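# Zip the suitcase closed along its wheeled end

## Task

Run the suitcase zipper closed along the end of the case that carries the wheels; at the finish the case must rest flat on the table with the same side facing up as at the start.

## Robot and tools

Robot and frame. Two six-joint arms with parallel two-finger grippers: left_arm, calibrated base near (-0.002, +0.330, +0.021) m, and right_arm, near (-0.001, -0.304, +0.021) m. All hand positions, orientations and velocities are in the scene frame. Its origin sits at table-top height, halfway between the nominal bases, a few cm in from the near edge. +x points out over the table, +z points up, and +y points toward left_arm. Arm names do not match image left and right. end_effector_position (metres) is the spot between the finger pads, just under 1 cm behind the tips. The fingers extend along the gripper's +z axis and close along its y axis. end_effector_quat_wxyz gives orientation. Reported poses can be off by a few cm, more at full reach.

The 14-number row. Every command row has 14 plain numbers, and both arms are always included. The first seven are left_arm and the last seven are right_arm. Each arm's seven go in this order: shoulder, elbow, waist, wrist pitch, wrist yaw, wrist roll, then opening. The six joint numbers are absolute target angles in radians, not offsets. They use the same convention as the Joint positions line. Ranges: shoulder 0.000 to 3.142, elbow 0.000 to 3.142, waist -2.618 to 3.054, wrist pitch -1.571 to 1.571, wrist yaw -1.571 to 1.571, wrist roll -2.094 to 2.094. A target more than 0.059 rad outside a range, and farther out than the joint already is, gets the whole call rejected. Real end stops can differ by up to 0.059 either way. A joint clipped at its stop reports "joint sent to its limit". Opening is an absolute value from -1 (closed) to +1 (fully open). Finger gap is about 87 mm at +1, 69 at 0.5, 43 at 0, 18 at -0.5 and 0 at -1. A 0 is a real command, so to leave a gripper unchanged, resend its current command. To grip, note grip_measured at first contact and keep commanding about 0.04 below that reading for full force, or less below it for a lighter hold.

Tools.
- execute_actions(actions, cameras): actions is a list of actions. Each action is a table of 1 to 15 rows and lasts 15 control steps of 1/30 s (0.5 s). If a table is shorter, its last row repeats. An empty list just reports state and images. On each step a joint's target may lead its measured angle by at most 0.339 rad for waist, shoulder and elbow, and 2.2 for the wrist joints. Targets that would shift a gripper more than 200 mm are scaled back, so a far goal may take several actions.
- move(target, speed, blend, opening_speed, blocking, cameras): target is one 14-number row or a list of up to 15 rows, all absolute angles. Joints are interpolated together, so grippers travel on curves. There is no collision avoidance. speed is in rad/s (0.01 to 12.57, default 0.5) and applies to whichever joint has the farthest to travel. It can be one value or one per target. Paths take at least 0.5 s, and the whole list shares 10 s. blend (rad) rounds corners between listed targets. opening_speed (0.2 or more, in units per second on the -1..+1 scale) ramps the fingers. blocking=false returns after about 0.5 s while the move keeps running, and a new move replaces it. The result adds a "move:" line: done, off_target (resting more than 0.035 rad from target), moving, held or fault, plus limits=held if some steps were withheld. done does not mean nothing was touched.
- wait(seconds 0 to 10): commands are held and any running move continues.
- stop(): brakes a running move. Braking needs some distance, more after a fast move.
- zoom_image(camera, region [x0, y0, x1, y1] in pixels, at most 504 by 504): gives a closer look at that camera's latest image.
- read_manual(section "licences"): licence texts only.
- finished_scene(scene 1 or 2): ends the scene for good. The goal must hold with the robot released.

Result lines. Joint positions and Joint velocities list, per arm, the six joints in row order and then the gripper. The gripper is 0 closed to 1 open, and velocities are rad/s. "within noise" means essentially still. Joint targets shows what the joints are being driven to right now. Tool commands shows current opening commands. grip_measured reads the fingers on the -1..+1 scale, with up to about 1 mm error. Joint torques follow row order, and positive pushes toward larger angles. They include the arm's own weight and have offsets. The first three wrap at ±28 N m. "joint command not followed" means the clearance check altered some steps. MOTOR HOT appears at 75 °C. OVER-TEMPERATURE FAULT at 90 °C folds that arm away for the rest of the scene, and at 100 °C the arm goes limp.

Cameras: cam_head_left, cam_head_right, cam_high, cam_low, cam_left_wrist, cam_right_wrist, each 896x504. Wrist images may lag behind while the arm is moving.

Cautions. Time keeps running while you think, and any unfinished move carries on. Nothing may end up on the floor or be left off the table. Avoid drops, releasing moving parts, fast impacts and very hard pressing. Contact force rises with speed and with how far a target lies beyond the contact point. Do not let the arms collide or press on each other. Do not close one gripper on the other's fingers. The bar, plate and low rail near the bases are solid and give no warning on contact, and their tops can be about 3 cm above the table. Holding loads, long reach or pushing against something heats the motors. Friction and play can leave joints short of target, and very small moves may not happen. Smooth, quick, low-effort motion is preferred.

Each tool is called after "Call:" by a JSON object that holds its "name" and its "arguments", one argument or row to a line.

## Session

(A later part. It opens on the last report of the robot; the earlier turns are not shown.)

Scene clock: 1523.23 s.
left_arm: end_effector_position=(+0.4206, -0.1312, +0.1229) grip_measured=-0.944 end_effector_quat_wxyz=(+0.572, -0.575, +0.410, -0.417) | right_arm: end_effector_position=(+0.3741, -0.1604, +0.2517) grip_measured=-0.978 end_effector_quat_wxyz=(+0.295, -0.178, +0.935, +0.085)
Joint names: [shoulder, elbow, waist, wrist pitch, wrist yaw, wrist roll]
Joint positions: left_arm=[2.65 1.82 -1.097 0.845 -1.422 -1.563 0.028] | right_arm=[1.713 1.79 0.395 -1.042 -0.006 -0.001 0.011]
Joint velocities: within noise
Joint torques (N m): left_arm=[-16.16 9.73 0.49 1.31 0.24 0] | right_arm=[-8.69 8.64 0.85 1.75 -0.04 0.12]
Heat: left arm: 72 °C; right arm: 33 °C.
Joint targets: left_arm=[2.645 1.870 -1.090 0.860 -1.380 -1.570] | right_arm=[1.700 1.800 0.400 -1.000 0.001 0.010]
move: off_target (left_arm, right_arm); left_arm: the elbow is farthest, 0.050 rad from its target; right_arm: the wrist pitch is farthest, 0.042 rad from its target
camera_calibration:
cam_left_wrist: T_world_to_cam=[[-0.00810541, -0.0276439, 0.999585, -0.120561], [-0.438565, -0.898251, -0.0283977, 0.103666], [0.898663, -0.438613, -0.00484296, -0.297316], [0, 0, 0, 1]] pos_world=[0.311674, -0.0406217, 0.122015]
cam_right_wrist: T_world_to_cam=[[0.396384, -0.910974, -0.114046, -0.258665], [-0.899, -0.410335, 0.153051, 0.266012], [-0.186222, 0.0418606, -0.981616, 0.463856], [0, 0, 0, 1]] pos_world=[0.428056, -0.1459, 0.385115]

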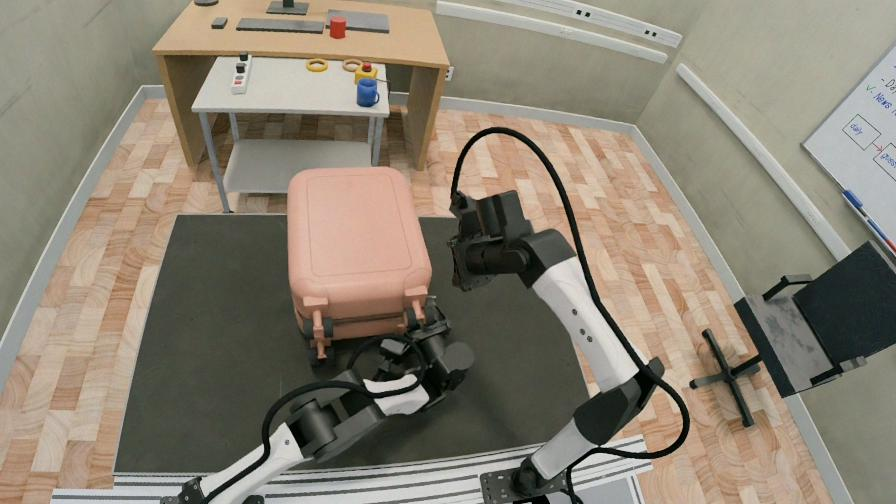

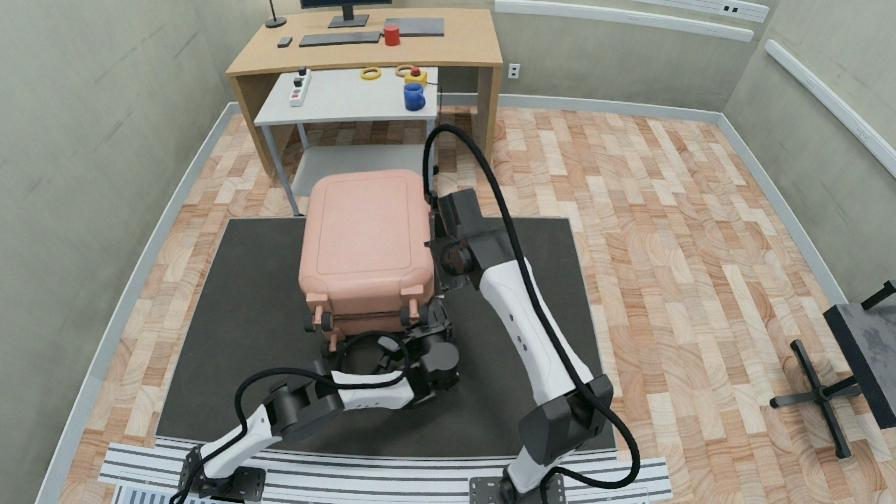

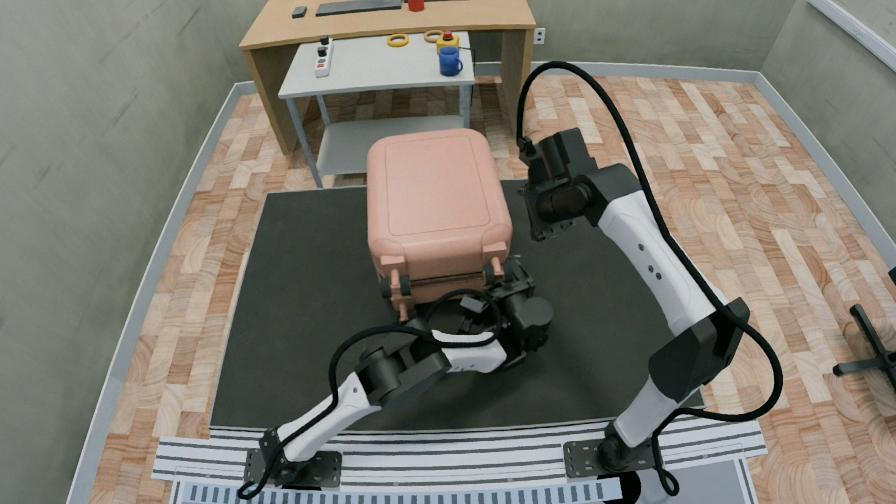

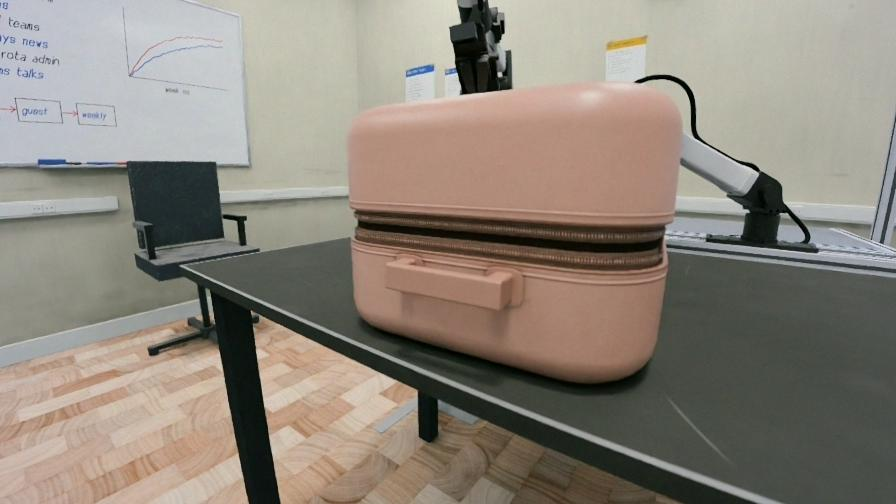

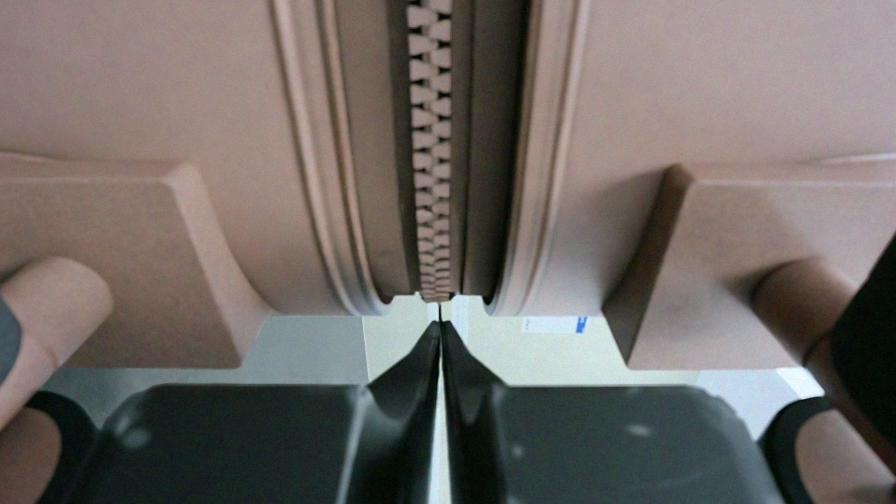

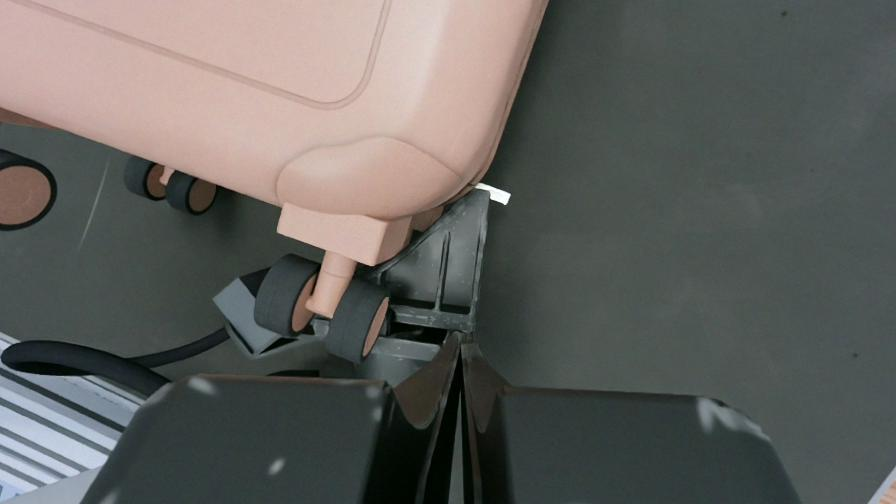

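Call:
{"name": "move", "arguments": {
  "target": [
    [2.645,1.87,-1.09,0.86,-1.38,-1.57,-1,1.72,2.12,0.40,-1.09,0,0,-1],
    [2.645,1.87,-1.09,0.86,-1.38,-1.57,-1,1.92,2.21,0.47,-1.09,0,0,-1]
  ],
  "speed": 0.5,
  "cameras": ["cam_high","cam_low","cam_right_wrist"]
}}

Scene clock: 1548.60 s.
left_arm: end_effector_position=(+0.4206, -0.1312, +0.1229) grip_measured=-0.944 end_effector_quat_wxyz=(+0.572, -0.575, +0.410, -0.417) | right_arm: end_effector_position=(+0.4268, -0.1078, +0.3091) grip_measured=-0.978 end_effector_quat_wxyz=(+0.376, -0.200, +0.898, +0.112)
Joint names: [shoulder, elbow, waist, wrist pitch, wrist yaw, wrist roll]
Joint positions: left_arm=[2.65 1.82 -1.097 0.845 -1.422 -1.563 0.028] | right_arm=[1.911 2.18 0.461 -1.053 -0.006 -0.001 0.011]
Joint velocities: within noise
Joint torques (N m): left_arm=[-16.14 9.78 0.5 1.32 0.24 -0.01] | right_arm=[-8.31 10.22 1.13 1.22 -0.05 0.02]
Heat: left arm: 71 °C; right arm: 34 °C.
Joint targets: left_arm=[2.645 1.870 -1.090 0.860 -1.380 -1.570] | right_arm=[1.920 2.209 0.469 -1.089 0.000 0.000]
move: off_target (left_arm, right_arm); left_arm: the elbow is farthest, 0.050 rad from its target; right_arm: the wrist pitch is farthest, 0.037 rad from its target
camera_calibration:
cam_right_wrist: T_world_to_cam=[[0.466221, -0.878042, -0.108078, -0.253281], [-0.884346, -0.465856, -0.0301617, 0.370583], [-0.0238655, 0.10964, -0.993685, 0.469557], [0, 0, 0, 1]] pos_world=[0.457015, -0.101235, 0.450395]
Images, in order (width x height): cam_high 896x504, cam_low 896x504, cam_right_wrist 896x504.

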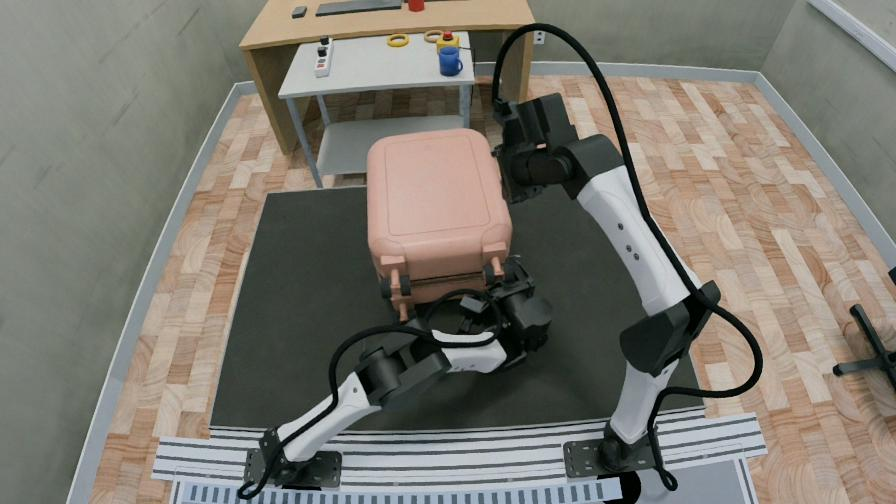

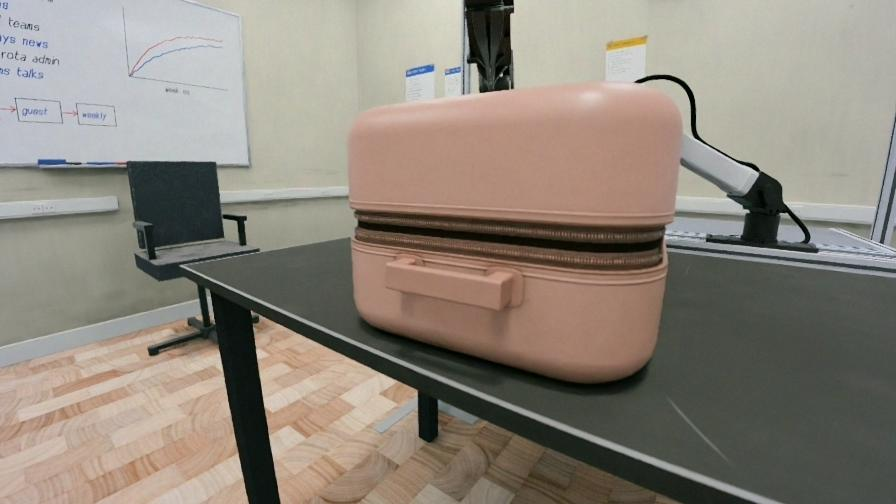

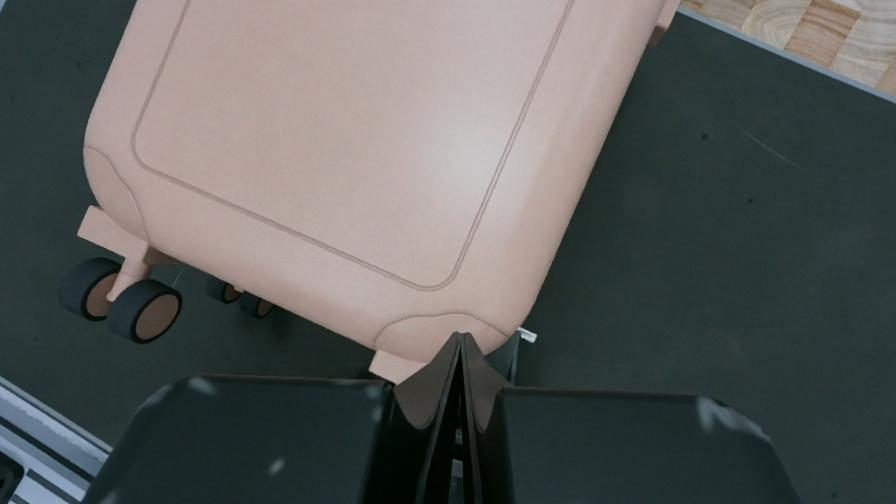

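Call:
{"name": "move", "arguments": {
  "target": [
    [2.645,1.87,-1.09,0.86,-1.38,-1.57,-1,1.92,2.26,0.55,-1.15,0,0,-1],
    [2.645,1.87,-1.09,0.86,-1.38,-1.57,-1,2.03,2.28,0.55,-1.15,0,0,-1]
  ],
  "speed": [0.3,0.12],
  "cameras": ["cam_high","cam_low","cam_right_wrist"]
}}

Scene clock: 1554.73 s.
left_arm: end_effector_position=(+0.4206, -0.1312, +0.1229) grip_measured=-0.944 end_effector_quat_wxyz=(+0.572, -0.575, +0.410, -0.417) | right_arm: end_effector_position=(+0.4156, -0.0687, +0.2845) grip_measured=-0.978 end_effector_quat_wxyz=(+0.336, -0.241, +0.903, +0.116)
Joint names: [shoulder, elbow, waist, wrist pitch, wrist yaw, wrist roll]
Joint positions: left_arm=[2.65 1.82 -1.097 0.845 -1.422 -1.563 0.028] | right_arm=[2.006 2.25 0.543 -1.112 -0.003 -0.001 0.011]
Joint velocities: within noise
Joint torques (N m): left_arm=[-16.13 9.77 0.55 1.32 0.23 -0.03] | right_arm=[-7.79 10.4 1.01 1.11 -0.08 0.02]
Heat: left arm: 72 °C; right arm: 34 °C.
Joint targets: left_arm=[2.645 1.870 -1.090 0.860 -1.380 -1.570] | right_arm=[2.030 2.281 0.549 -1.151 0.000 0.000]
move: off_target (left_arm, right_arm); left_arm: the elbow is farthest, 0.050 rad from its target; right_arm: the wrist pitch is farthest, 0.038 rad from its target
camera_calibration:
cam_right_wrist: T_world_to_cam=[[0.530179, -0.841161, -0.106578, -0.240912], [-0.842005, -0.537104, 0.0504614, 0.332749], [-0.0996894, 0.0629853, -0.993023, 0.468695], [0, 0, 0, 1]] pos_world=[0.454627, -0.0534456, 0.422958]
Images, in order (width x height): cam_high 896x504, cam_low 896x504, cam_right_wrist 896x504.

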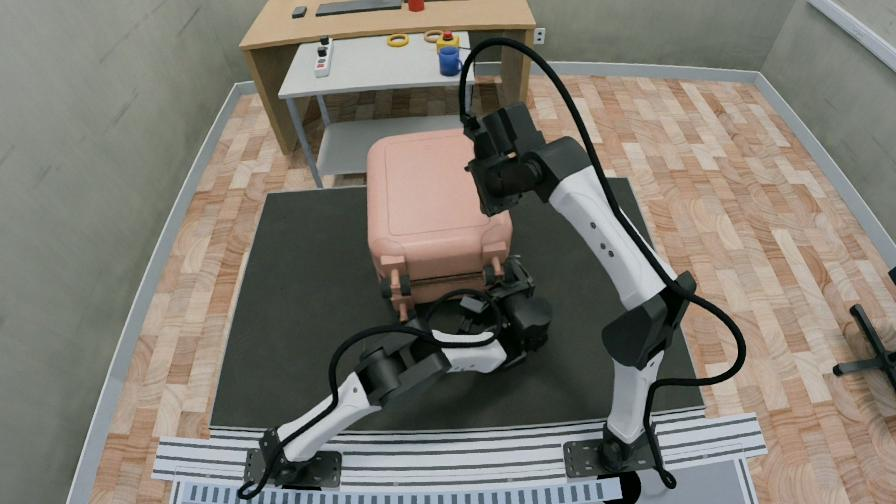

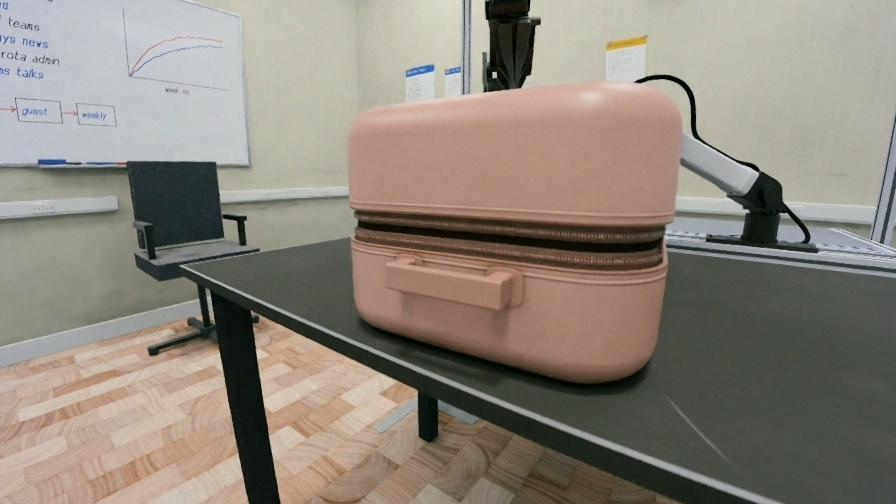

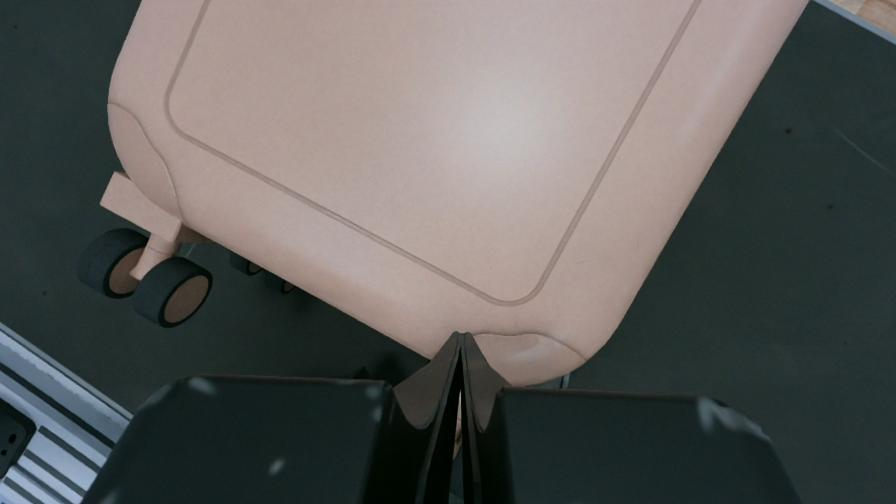

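Call:
{"name": "move", "arguments": {
  "target": [
    [2.645,1.87,-1.09,0.86,-1.38,-1.57,-1,2.0,2.40,0.5,-1.16,0,0,-1],
    [2.645,1.87,-1.09,0.86,-1.38,-1.57,-1,2.17,2.45,0.5,-1.16,0,0,-1]
  ],
  "speed": [0.3,0.15],
  "cameras": ["cam_high","cam_low","cam_right_wrist"]
}}

Scene clock: 1562.77 s.
left_arm: end_effector_position=(+0.4206, -0.1312, +0.1229) grip_measured=-0.944 end_effector_quat_wxyz=(+0.572, -0.575, +0.410, -0.417) | right_arm: end_effector_position=(+0.4556, -0.0713, +0.2757) grip_measured=-0.978 end_effector_quat_wxyz=(+0.347, -0.220, +0.905, +0.111)
Joint names: [shoulder, elbow, waist, wrist pitch, wrist yaw, wrist roll]
Joint positions: left_arm=[2.65 1.82 -1.097 0.845 -1.422 -1.563 0.028] | right_arm=[2.146 2.419 0.498 -1.12 -0.003 -0.001 0.011]
Joint velocities: within noise
Joint torques (N m): left_arm=[-16.1 9.74 0.46 1.31 0.24 0] | right_arm=[-8.8 10.26 0.64 1.12 -0.09 0.02]
Heat: left arm: 72 °C; right arm: 34 °C.
Joint targets: left_arm=[2.645 1.870 -1.090 0.860 -1.380 -1.570] | right_arm=[2.169 2.450 0.501 -1.159 0.000 0.000]
move: off_target (left_arm, right_arm); left_arm: the elbow is farthest, 0.050 rad from its target; right_arm: the wrist pitch is farthest, 0.040 rad from its target
camera_calibration:
cam_right_wrist: T_world_to_cam=[[0.493216, -0.863309, -0.106939, -0.249833], [-0.866206, -0.49872, 0.0310703, 0.384605], [-0.0801559, 0.077307, -0.99378, 0.456396], [0, 0, 0, 1]] pos_world=[0.492951, -0.0591556, 0.41489]
Images, in order (width x height): cam_high 896x504, cam_low 896x504, cam_right_wrist 896x504.

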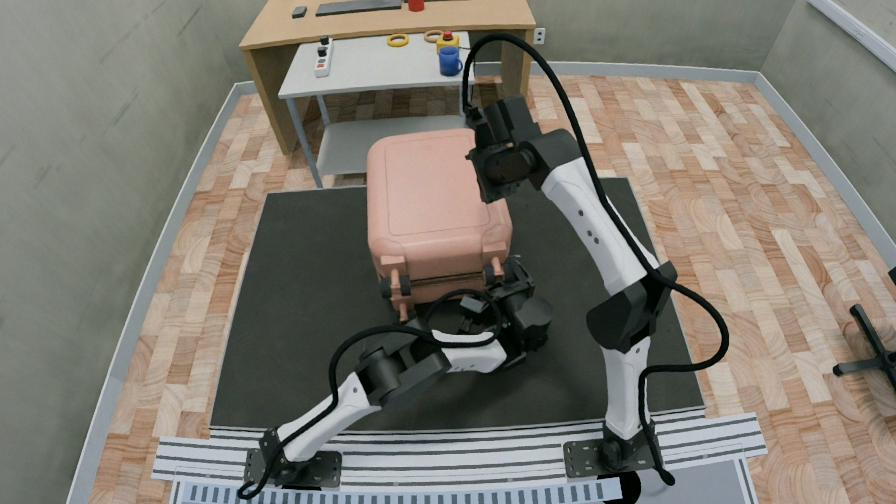

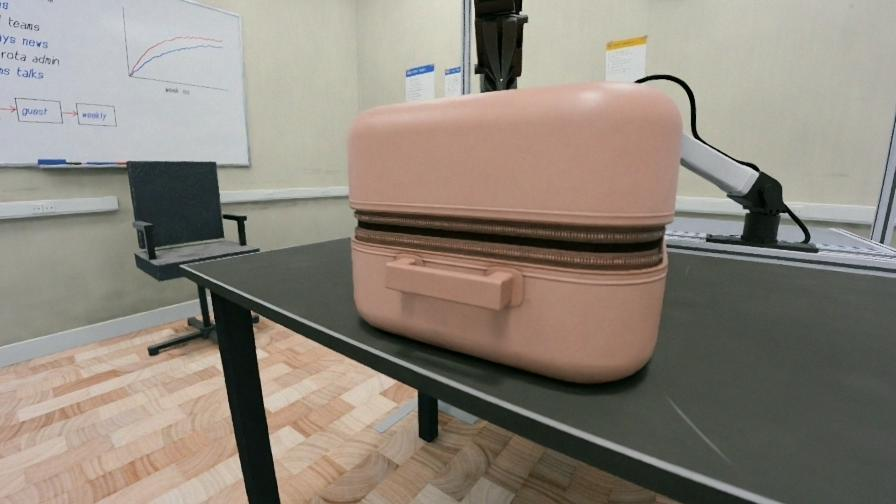

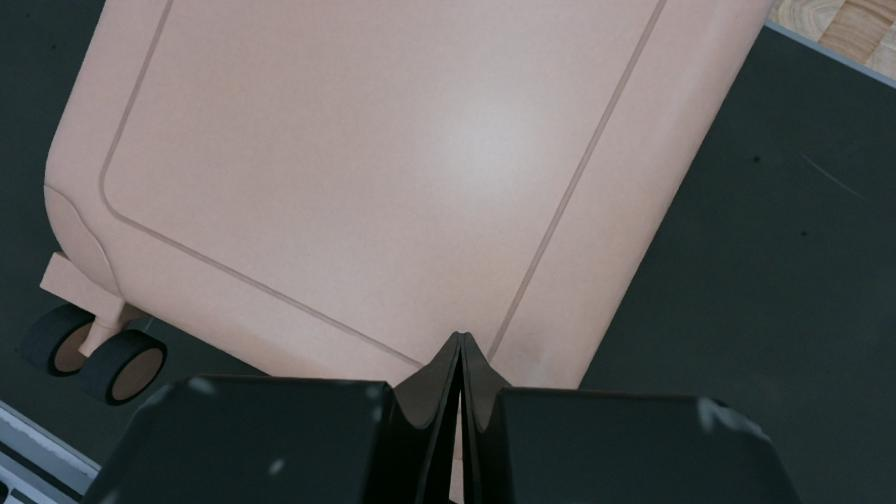

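Call:
{"name": "move", "arguments": {
  "target": [2.645,1.87,-1.09,0.86,-1.38,-1.57,-1,2.24,2.45,0.5,-1.16,0,0,-1],
  "speed": 0.08,
  "cameras": ["cam_low"]
}}

Call:
{"name": "zoom_image", "arguments": {
  "camera": "cam_low",
  "region": [380, 0, 680, 200]
}}

Scene clock: 1567.40 s.
left_arm: end_effector_position=(+0.4206, -0.1312, +0.1229) grip_measured=-0.944 end_effector_quat_wxyz=(+0.572, -0.575, +0.410, -0.417) | right_arm: end_effector_position=(+0.4617, -0.0661, +0.2409) grip_measured=-0.978 end_effector_quat_wxyz=(+0.314, -0.223, +0.917, +0.103)
Joint names: [shoulder, elbow, waist, wrist pitch, wrist yaw, wrist roll]
Joint positions: left_arm=[2.65 1.82 -1.097 0.845 -1.422 -1.563 0.028] | right_arm=[2.215 2.419 0.498 -1.123 -0.003 -0.001 0.011]
Joint velocities: within noise
Joint torques (N m): left_arm=[-16.16 9.74 0.47 1.3 0.23 -0.02] | right_arm=[-9.16 10.39 0.55 1.06 -0.09 0.02]
Heat: left arm: 72 °C; right arm: 35 °C.
Joint targets: left_arm=[2.645 1.870 -1.090 0.860 -1.380 -1.570] | right_arm=[2.241 2.449 0.500 -1.161 0.000 0.000]
move: off_target (left_arm, right_arm); left_arm: the elbow is farthest, 0.050 rad from its target; right_arm: the wrist pitch is farthest, 0.037 rad from its target
Images, in order (width x height): cam_low 896x504.

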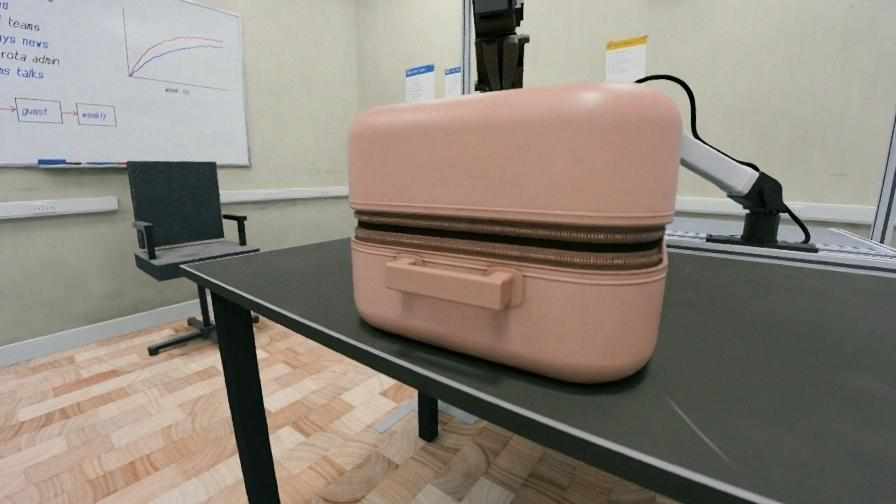

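Scaled by 1.680 from the camera's 896x504 image, which has a finer 1280x720 frame.

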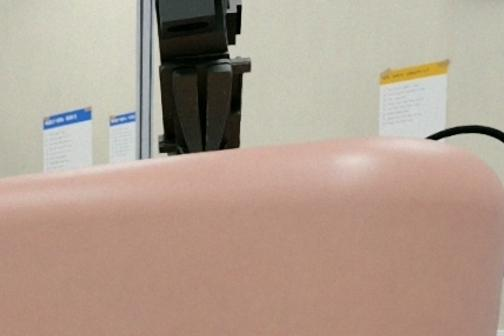

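Near contact. Descend more.

Call:
{"name": "move", "arguments": {
  "target": [2.645,1.87,-1.09,0.86,-1.38,-1.57,-1,2.31,2.45,0.5,-1.16,0,0,-1],
  "speed": 0.06,
  "cameras": []
}}

Scene clock: 1571.50 s.
left_arm: end_effector_position=(+0.4206, -0.1312, +0.1229) grip_measured=-0.944 end_effector_quat_wxyz=(+0.572, -0.575, +0.410, -0.417) | right_arm: end_effector_position=(+0.4675, -0.0625, +0.2318) grip_measured=-0.978 end_effector_quat_wxyz=(+0.310, -0.224, +0.918, +0.102)
Joint names: [shoulder, elbow, waist, wrist pitch, wrist yaw, wrist roll]
Joint positions: left_arm=[2.65 1.82 -1.097 0.845 -1.422 -1.563 0.028] | right_arm=[2.252 2.447 0.498 -1.123 -0.003 -0.001 0.011]
Joint velocities: within noise
Joint torques (N m): left_arm=[-16.18 9.85 0.44 1.31 0.23 -0.04] | right_arm=[-6.69 7.76 0.57 1.06 -0.09 0.02]
Heat: left arm: 72 °C; right arm: 35 °C.
Joint targets: left_arm=[2.645 1.870 -1.090 0.860 -1.380 -1.570] | right_arm=[2.310 2.450 0.500 -1.160 0.000 0.000]
move: off_target (left_arm, right_arm); left_arm: the elbow is farthest, 0.050 rad from its target; right_arm: the shoulder is farthest, 0.058 rad from its target
No camera images: "cameras" was empty.

Call:
{"name": "move", "arguments": {
  "target": [2.645,1.87,-1.09,0.86,-1.38,-1.57,-1,2.37,2.43,0.5,-1.16,0,0,-1],
  "speed": 0.06,
  "cameras": []
}}

Scene clock: 1576.40 s.
left_arm: end_effector_position=(+0.4206, -0.1312, +0.1229) grip_measured=-0.944 end_effector_quat_wxyz=(+0.572, -0.575, +0.410, -0.417) | right_arm: end_effector_position=(+0.4740, -0.0577, +0.2304) grip_measured=-0.978 end_effector_quat_wxyz=(+0.317, -0.224, +0.915, +0.107)
Joint names: [shoulder, elbow, waist, wrist pitch, wrist yaw, wrist roll]
Joint positions: left_arm=[2.65 1.82 -1.097 0.845 -1.422 -1.563 0.028] | right_arm=[2.272 2.465 0.498 -1.105 -0.009 -0.001 0.011]
Joint velocities: within noise
Joint torques (N m): left_arm=[-16.12 9.78 0.53 1.33 0.24 -0.02] | right_arm=[-3.48 3.96 0.57 0.92 -0.08 0.02]
Heat: left arm: 72 °C; right arm: 35 °C.
Joint targets: left_arm=[2.645 1.870 -1.090 0.860 -1.380 -1.570] | right_arm=[2.369 2.429 0.500 -1.160 -0.006 0.000]
move: off_target (left_arm, right_arm); left_arm: the elbow is farthest, 0.050 rad from its target; right_arm: the shoulder is farthest, 0.098 rad from its target
No camera images: "cameras" was empty.

Call:
{"name": "move", "arguments": {
  "target": [2.645,1.88,-1.0,0.86,-1.32,-1.57,-1,2.37,2.43,0.5,-1.16,0,0,-1],
  "speed": 0.06,
  "cameras": ["cam_high","cam_left_wrist","cam_head_right"]
}}

Call:
{"name": "zoom_image", "arguments": {
  "camera": "cam_left_wrist",
  "region": [330, 200, 600, 400]
}}

Call:
{"name": "zoom_image", "arguments": {
  "camera": "cam_high",
  "region": [420, 200, 580, 360]
}}

Scene clock: 1587.63 s.
left_arm: end_effector_position=(+0.4460, -0.1290, +0.1231) grip_measured=-0.944 end_effector_quat_wxyz=(+0.562, -0.560, +0.429, -0.432) | right_arm: end_effector_position=(+0.4930, -0.0553, +0.2310) grip_measured=-0.978 end_effector_quat_wxyz=(+0.346, -0.220, +0.906, +0.101)
Joint names: [shoulder, elbow, waist, wrist pitch, wrist yaw, wrist roll]
Joint positions: left_arm=[2.652 1.823 -1.045 0.845 -1.31 -1.554 0.028] | right_arm=[2.289 2.465 0.494 -1.03 0.012 -0.011 0.011]
Joint velocities: within noise
Joint torques (N m): left_arm=[-16.29 10.37 3.55 1.37 -0.19 -0.03] | right_arm=[-5.07 4.14 0.99 0.34 -0.17 0.02]
Heat: left arm: 73 °C; right arm: 33 °C.
Joint targets: left_arm=[2.647 1.879 -1.000 0.860 -1.311 -1.561] | right_arm=[2.370 2.430 0.500 -1.151 0.006 -0.011]
move: off_target (left_arm, right_arm); left_arm: the elbow is farthest, 0.057 rad from its target; right_arm: the wrist pitch is farthest, 0.130 rad from its target
camera_calibration:
cam_left_wrist: T_world_to_cam=[[-0.00978194, -0.0354933, 0.999322, -0.120707], [-0.491452, -0.870172, -0.0357168, 0.144901], [0.87085, -0.491468, -0.00893127, -0.313108], [0, 0, 0, 1]] pos_world=[0.342702, -0.0320779, 0.123004]
Images, in order (width x height): cam_head_right 896x504, cam_high 896x504, cam_left_wrist 896x504.

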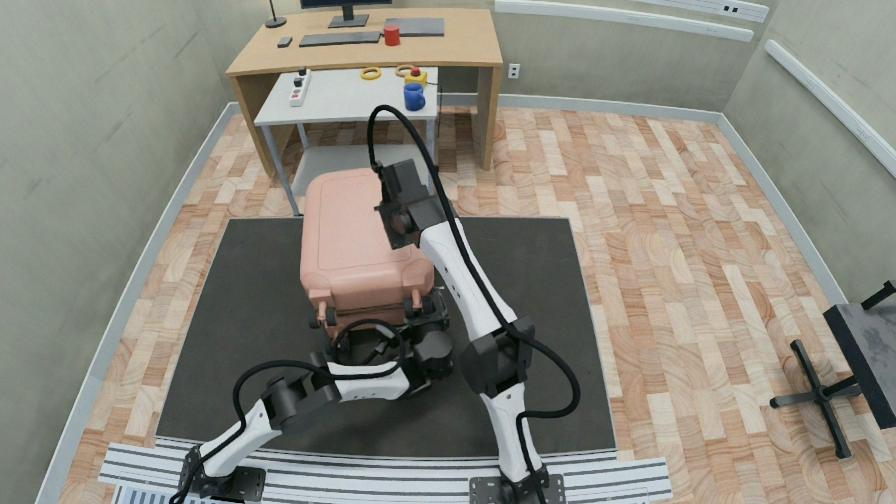

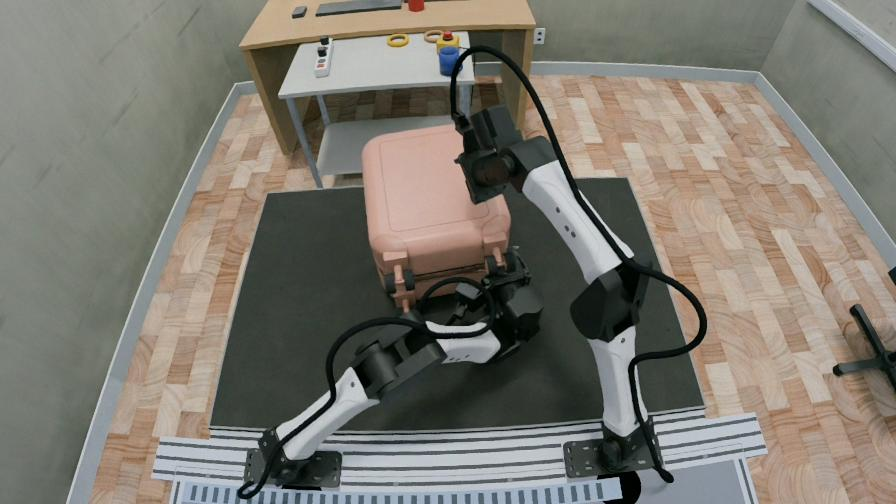

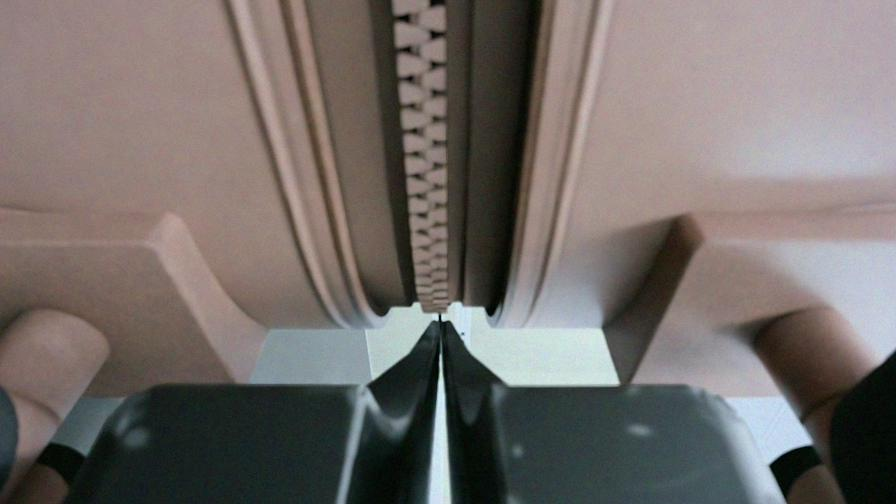

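Scaled by 1.867 from the camera's 896x504 image, which has a finer 1280x720 frame.

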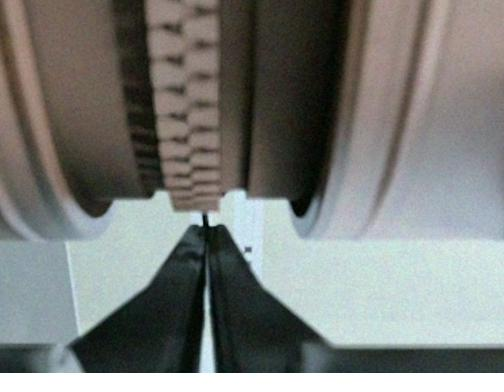

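Scaled by 3.150 from the camera's 896x504 image, which has a finer 1280x720 frame.

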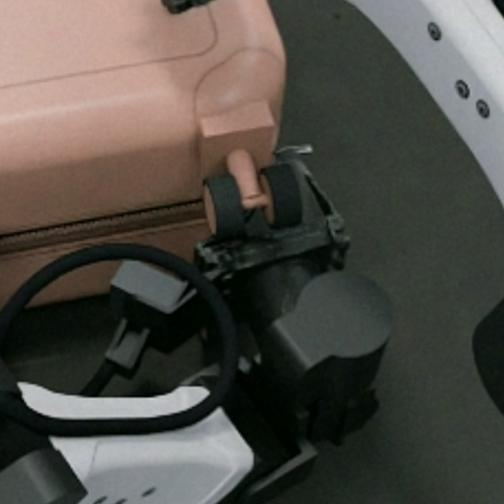

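Call:
{"name": "move", "arguments": {
  "target": [2.645,1.89,-0.95,0.86,-1.25,-1.57,-1,2.41,2.42,0.5,-1.16,0,0,-1],
  "speed": 0.06,
  "cameras": ["cam_high","cam_left_wrist"]
}}

Call:
{"name": "zoom_image", "arguments": {
  "camera": "cam_left_wrist",
  "region": [330, 200, 600, 400]
}}

Call:
{"name": "zoom_image", "arguments": {
  "camera": "cam_high",
  "region": [420, 200, 580, 360]
}}

Scene clock: 1596.07 s.
left_arm: end_effector_position=(+0.4641, -0.1255, +0.1242) grip_measured=-0.944 end_effector_quat_wxyz=(+0.554, -0.552, +0.439, -0.443) | right_arm: end_effector_position=(+0.5071, -0.0501, +0.2298) grip_measured=-0.978 end_effector_quat_wxyz=(+0.366, -0.216, +0.899, +0.104)
Joint names: [shoulder, elbow, waist, wrist pitch, wrist yaw, wrist roll]
Joint positions: left_arm=[2.652 1.828 -1.006 0.84 -1.235 -1.554 0.028] | right_arm=[2.31 2.471 0.49 -0.971 0.014 -0.011 0.011]
Joint velocities: within noise
Joint torques (N m): left_arm=[-16.47 10.95 4.44 1.47 -0.32 -0.14] | right_arm=[-3.62 2.7 1.28 -0.23 -0.26 0.13]
Heat: left arm: 74 °C; right arm: 32 °C.
Joint targets: left_arm=[2.645 1.890 -0.951 0.859 -1.249 -1.570] | right_arm=[2.411 2.421 0.500 -1.158 -0.001 0.000]
move: off_target (left_arm, right_arm); left_arm: the elbow is farthest, 0.062 rad from its target; right_arm: the wrist pitch is farthest, 0.189 rad from its target
camera_calibration:
cam_left_wrist: T_world_to_cam=[[-0.0122378, -0.0357835, 0.999285, -0.120447], [-0.523051, -0.851502, -0.0368971, 0.174025], [0.852213, -0.523129, -0.00829613, -0.322576], [0, 0, 0, 1]] pos_world=[0.364454, -0.0248757, 0.124106]
Images, in order (width x height): cam_high 896x504, cam_left_wrist 896x504.

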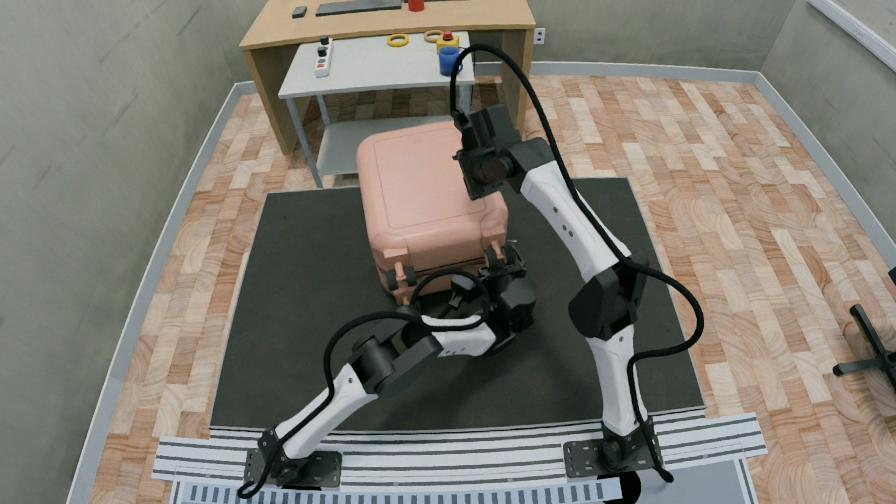

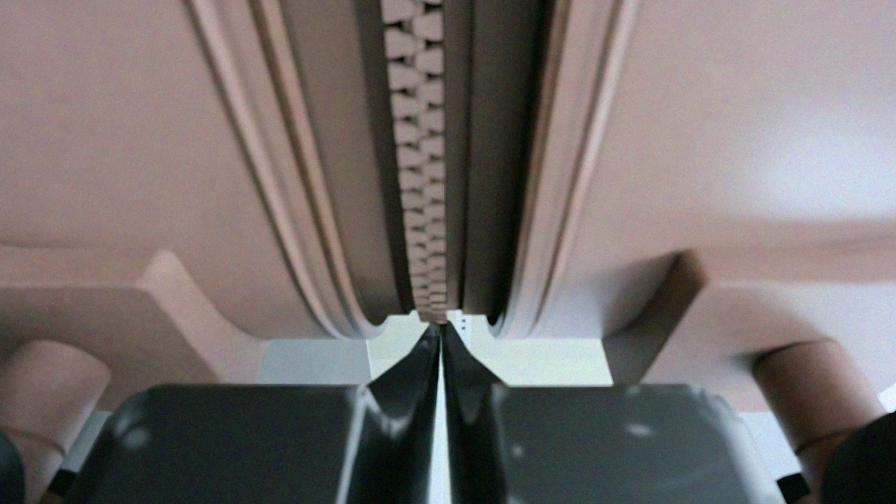

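Scaled by 1.867 from the camera's 896x504 image, which has a finer 1280x720 frame.

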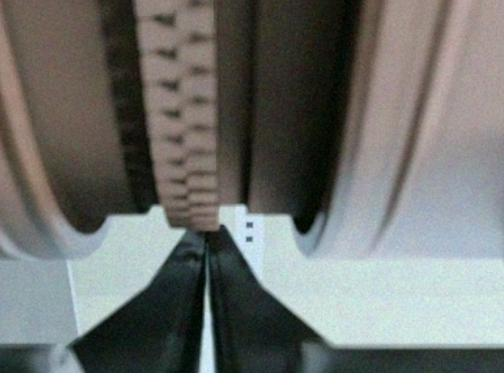

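Scaled by 3.150 from the camera's 896x504 image, which has a finer 1280x720 frame.

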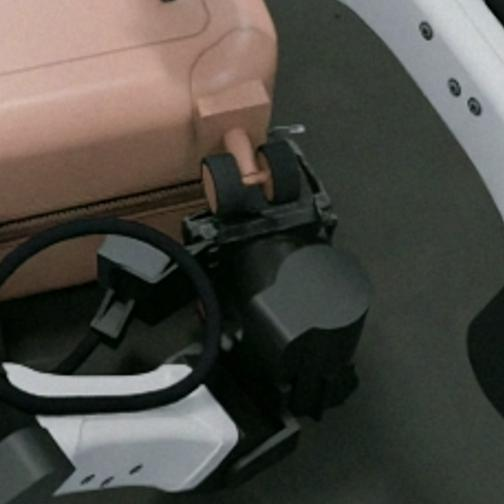

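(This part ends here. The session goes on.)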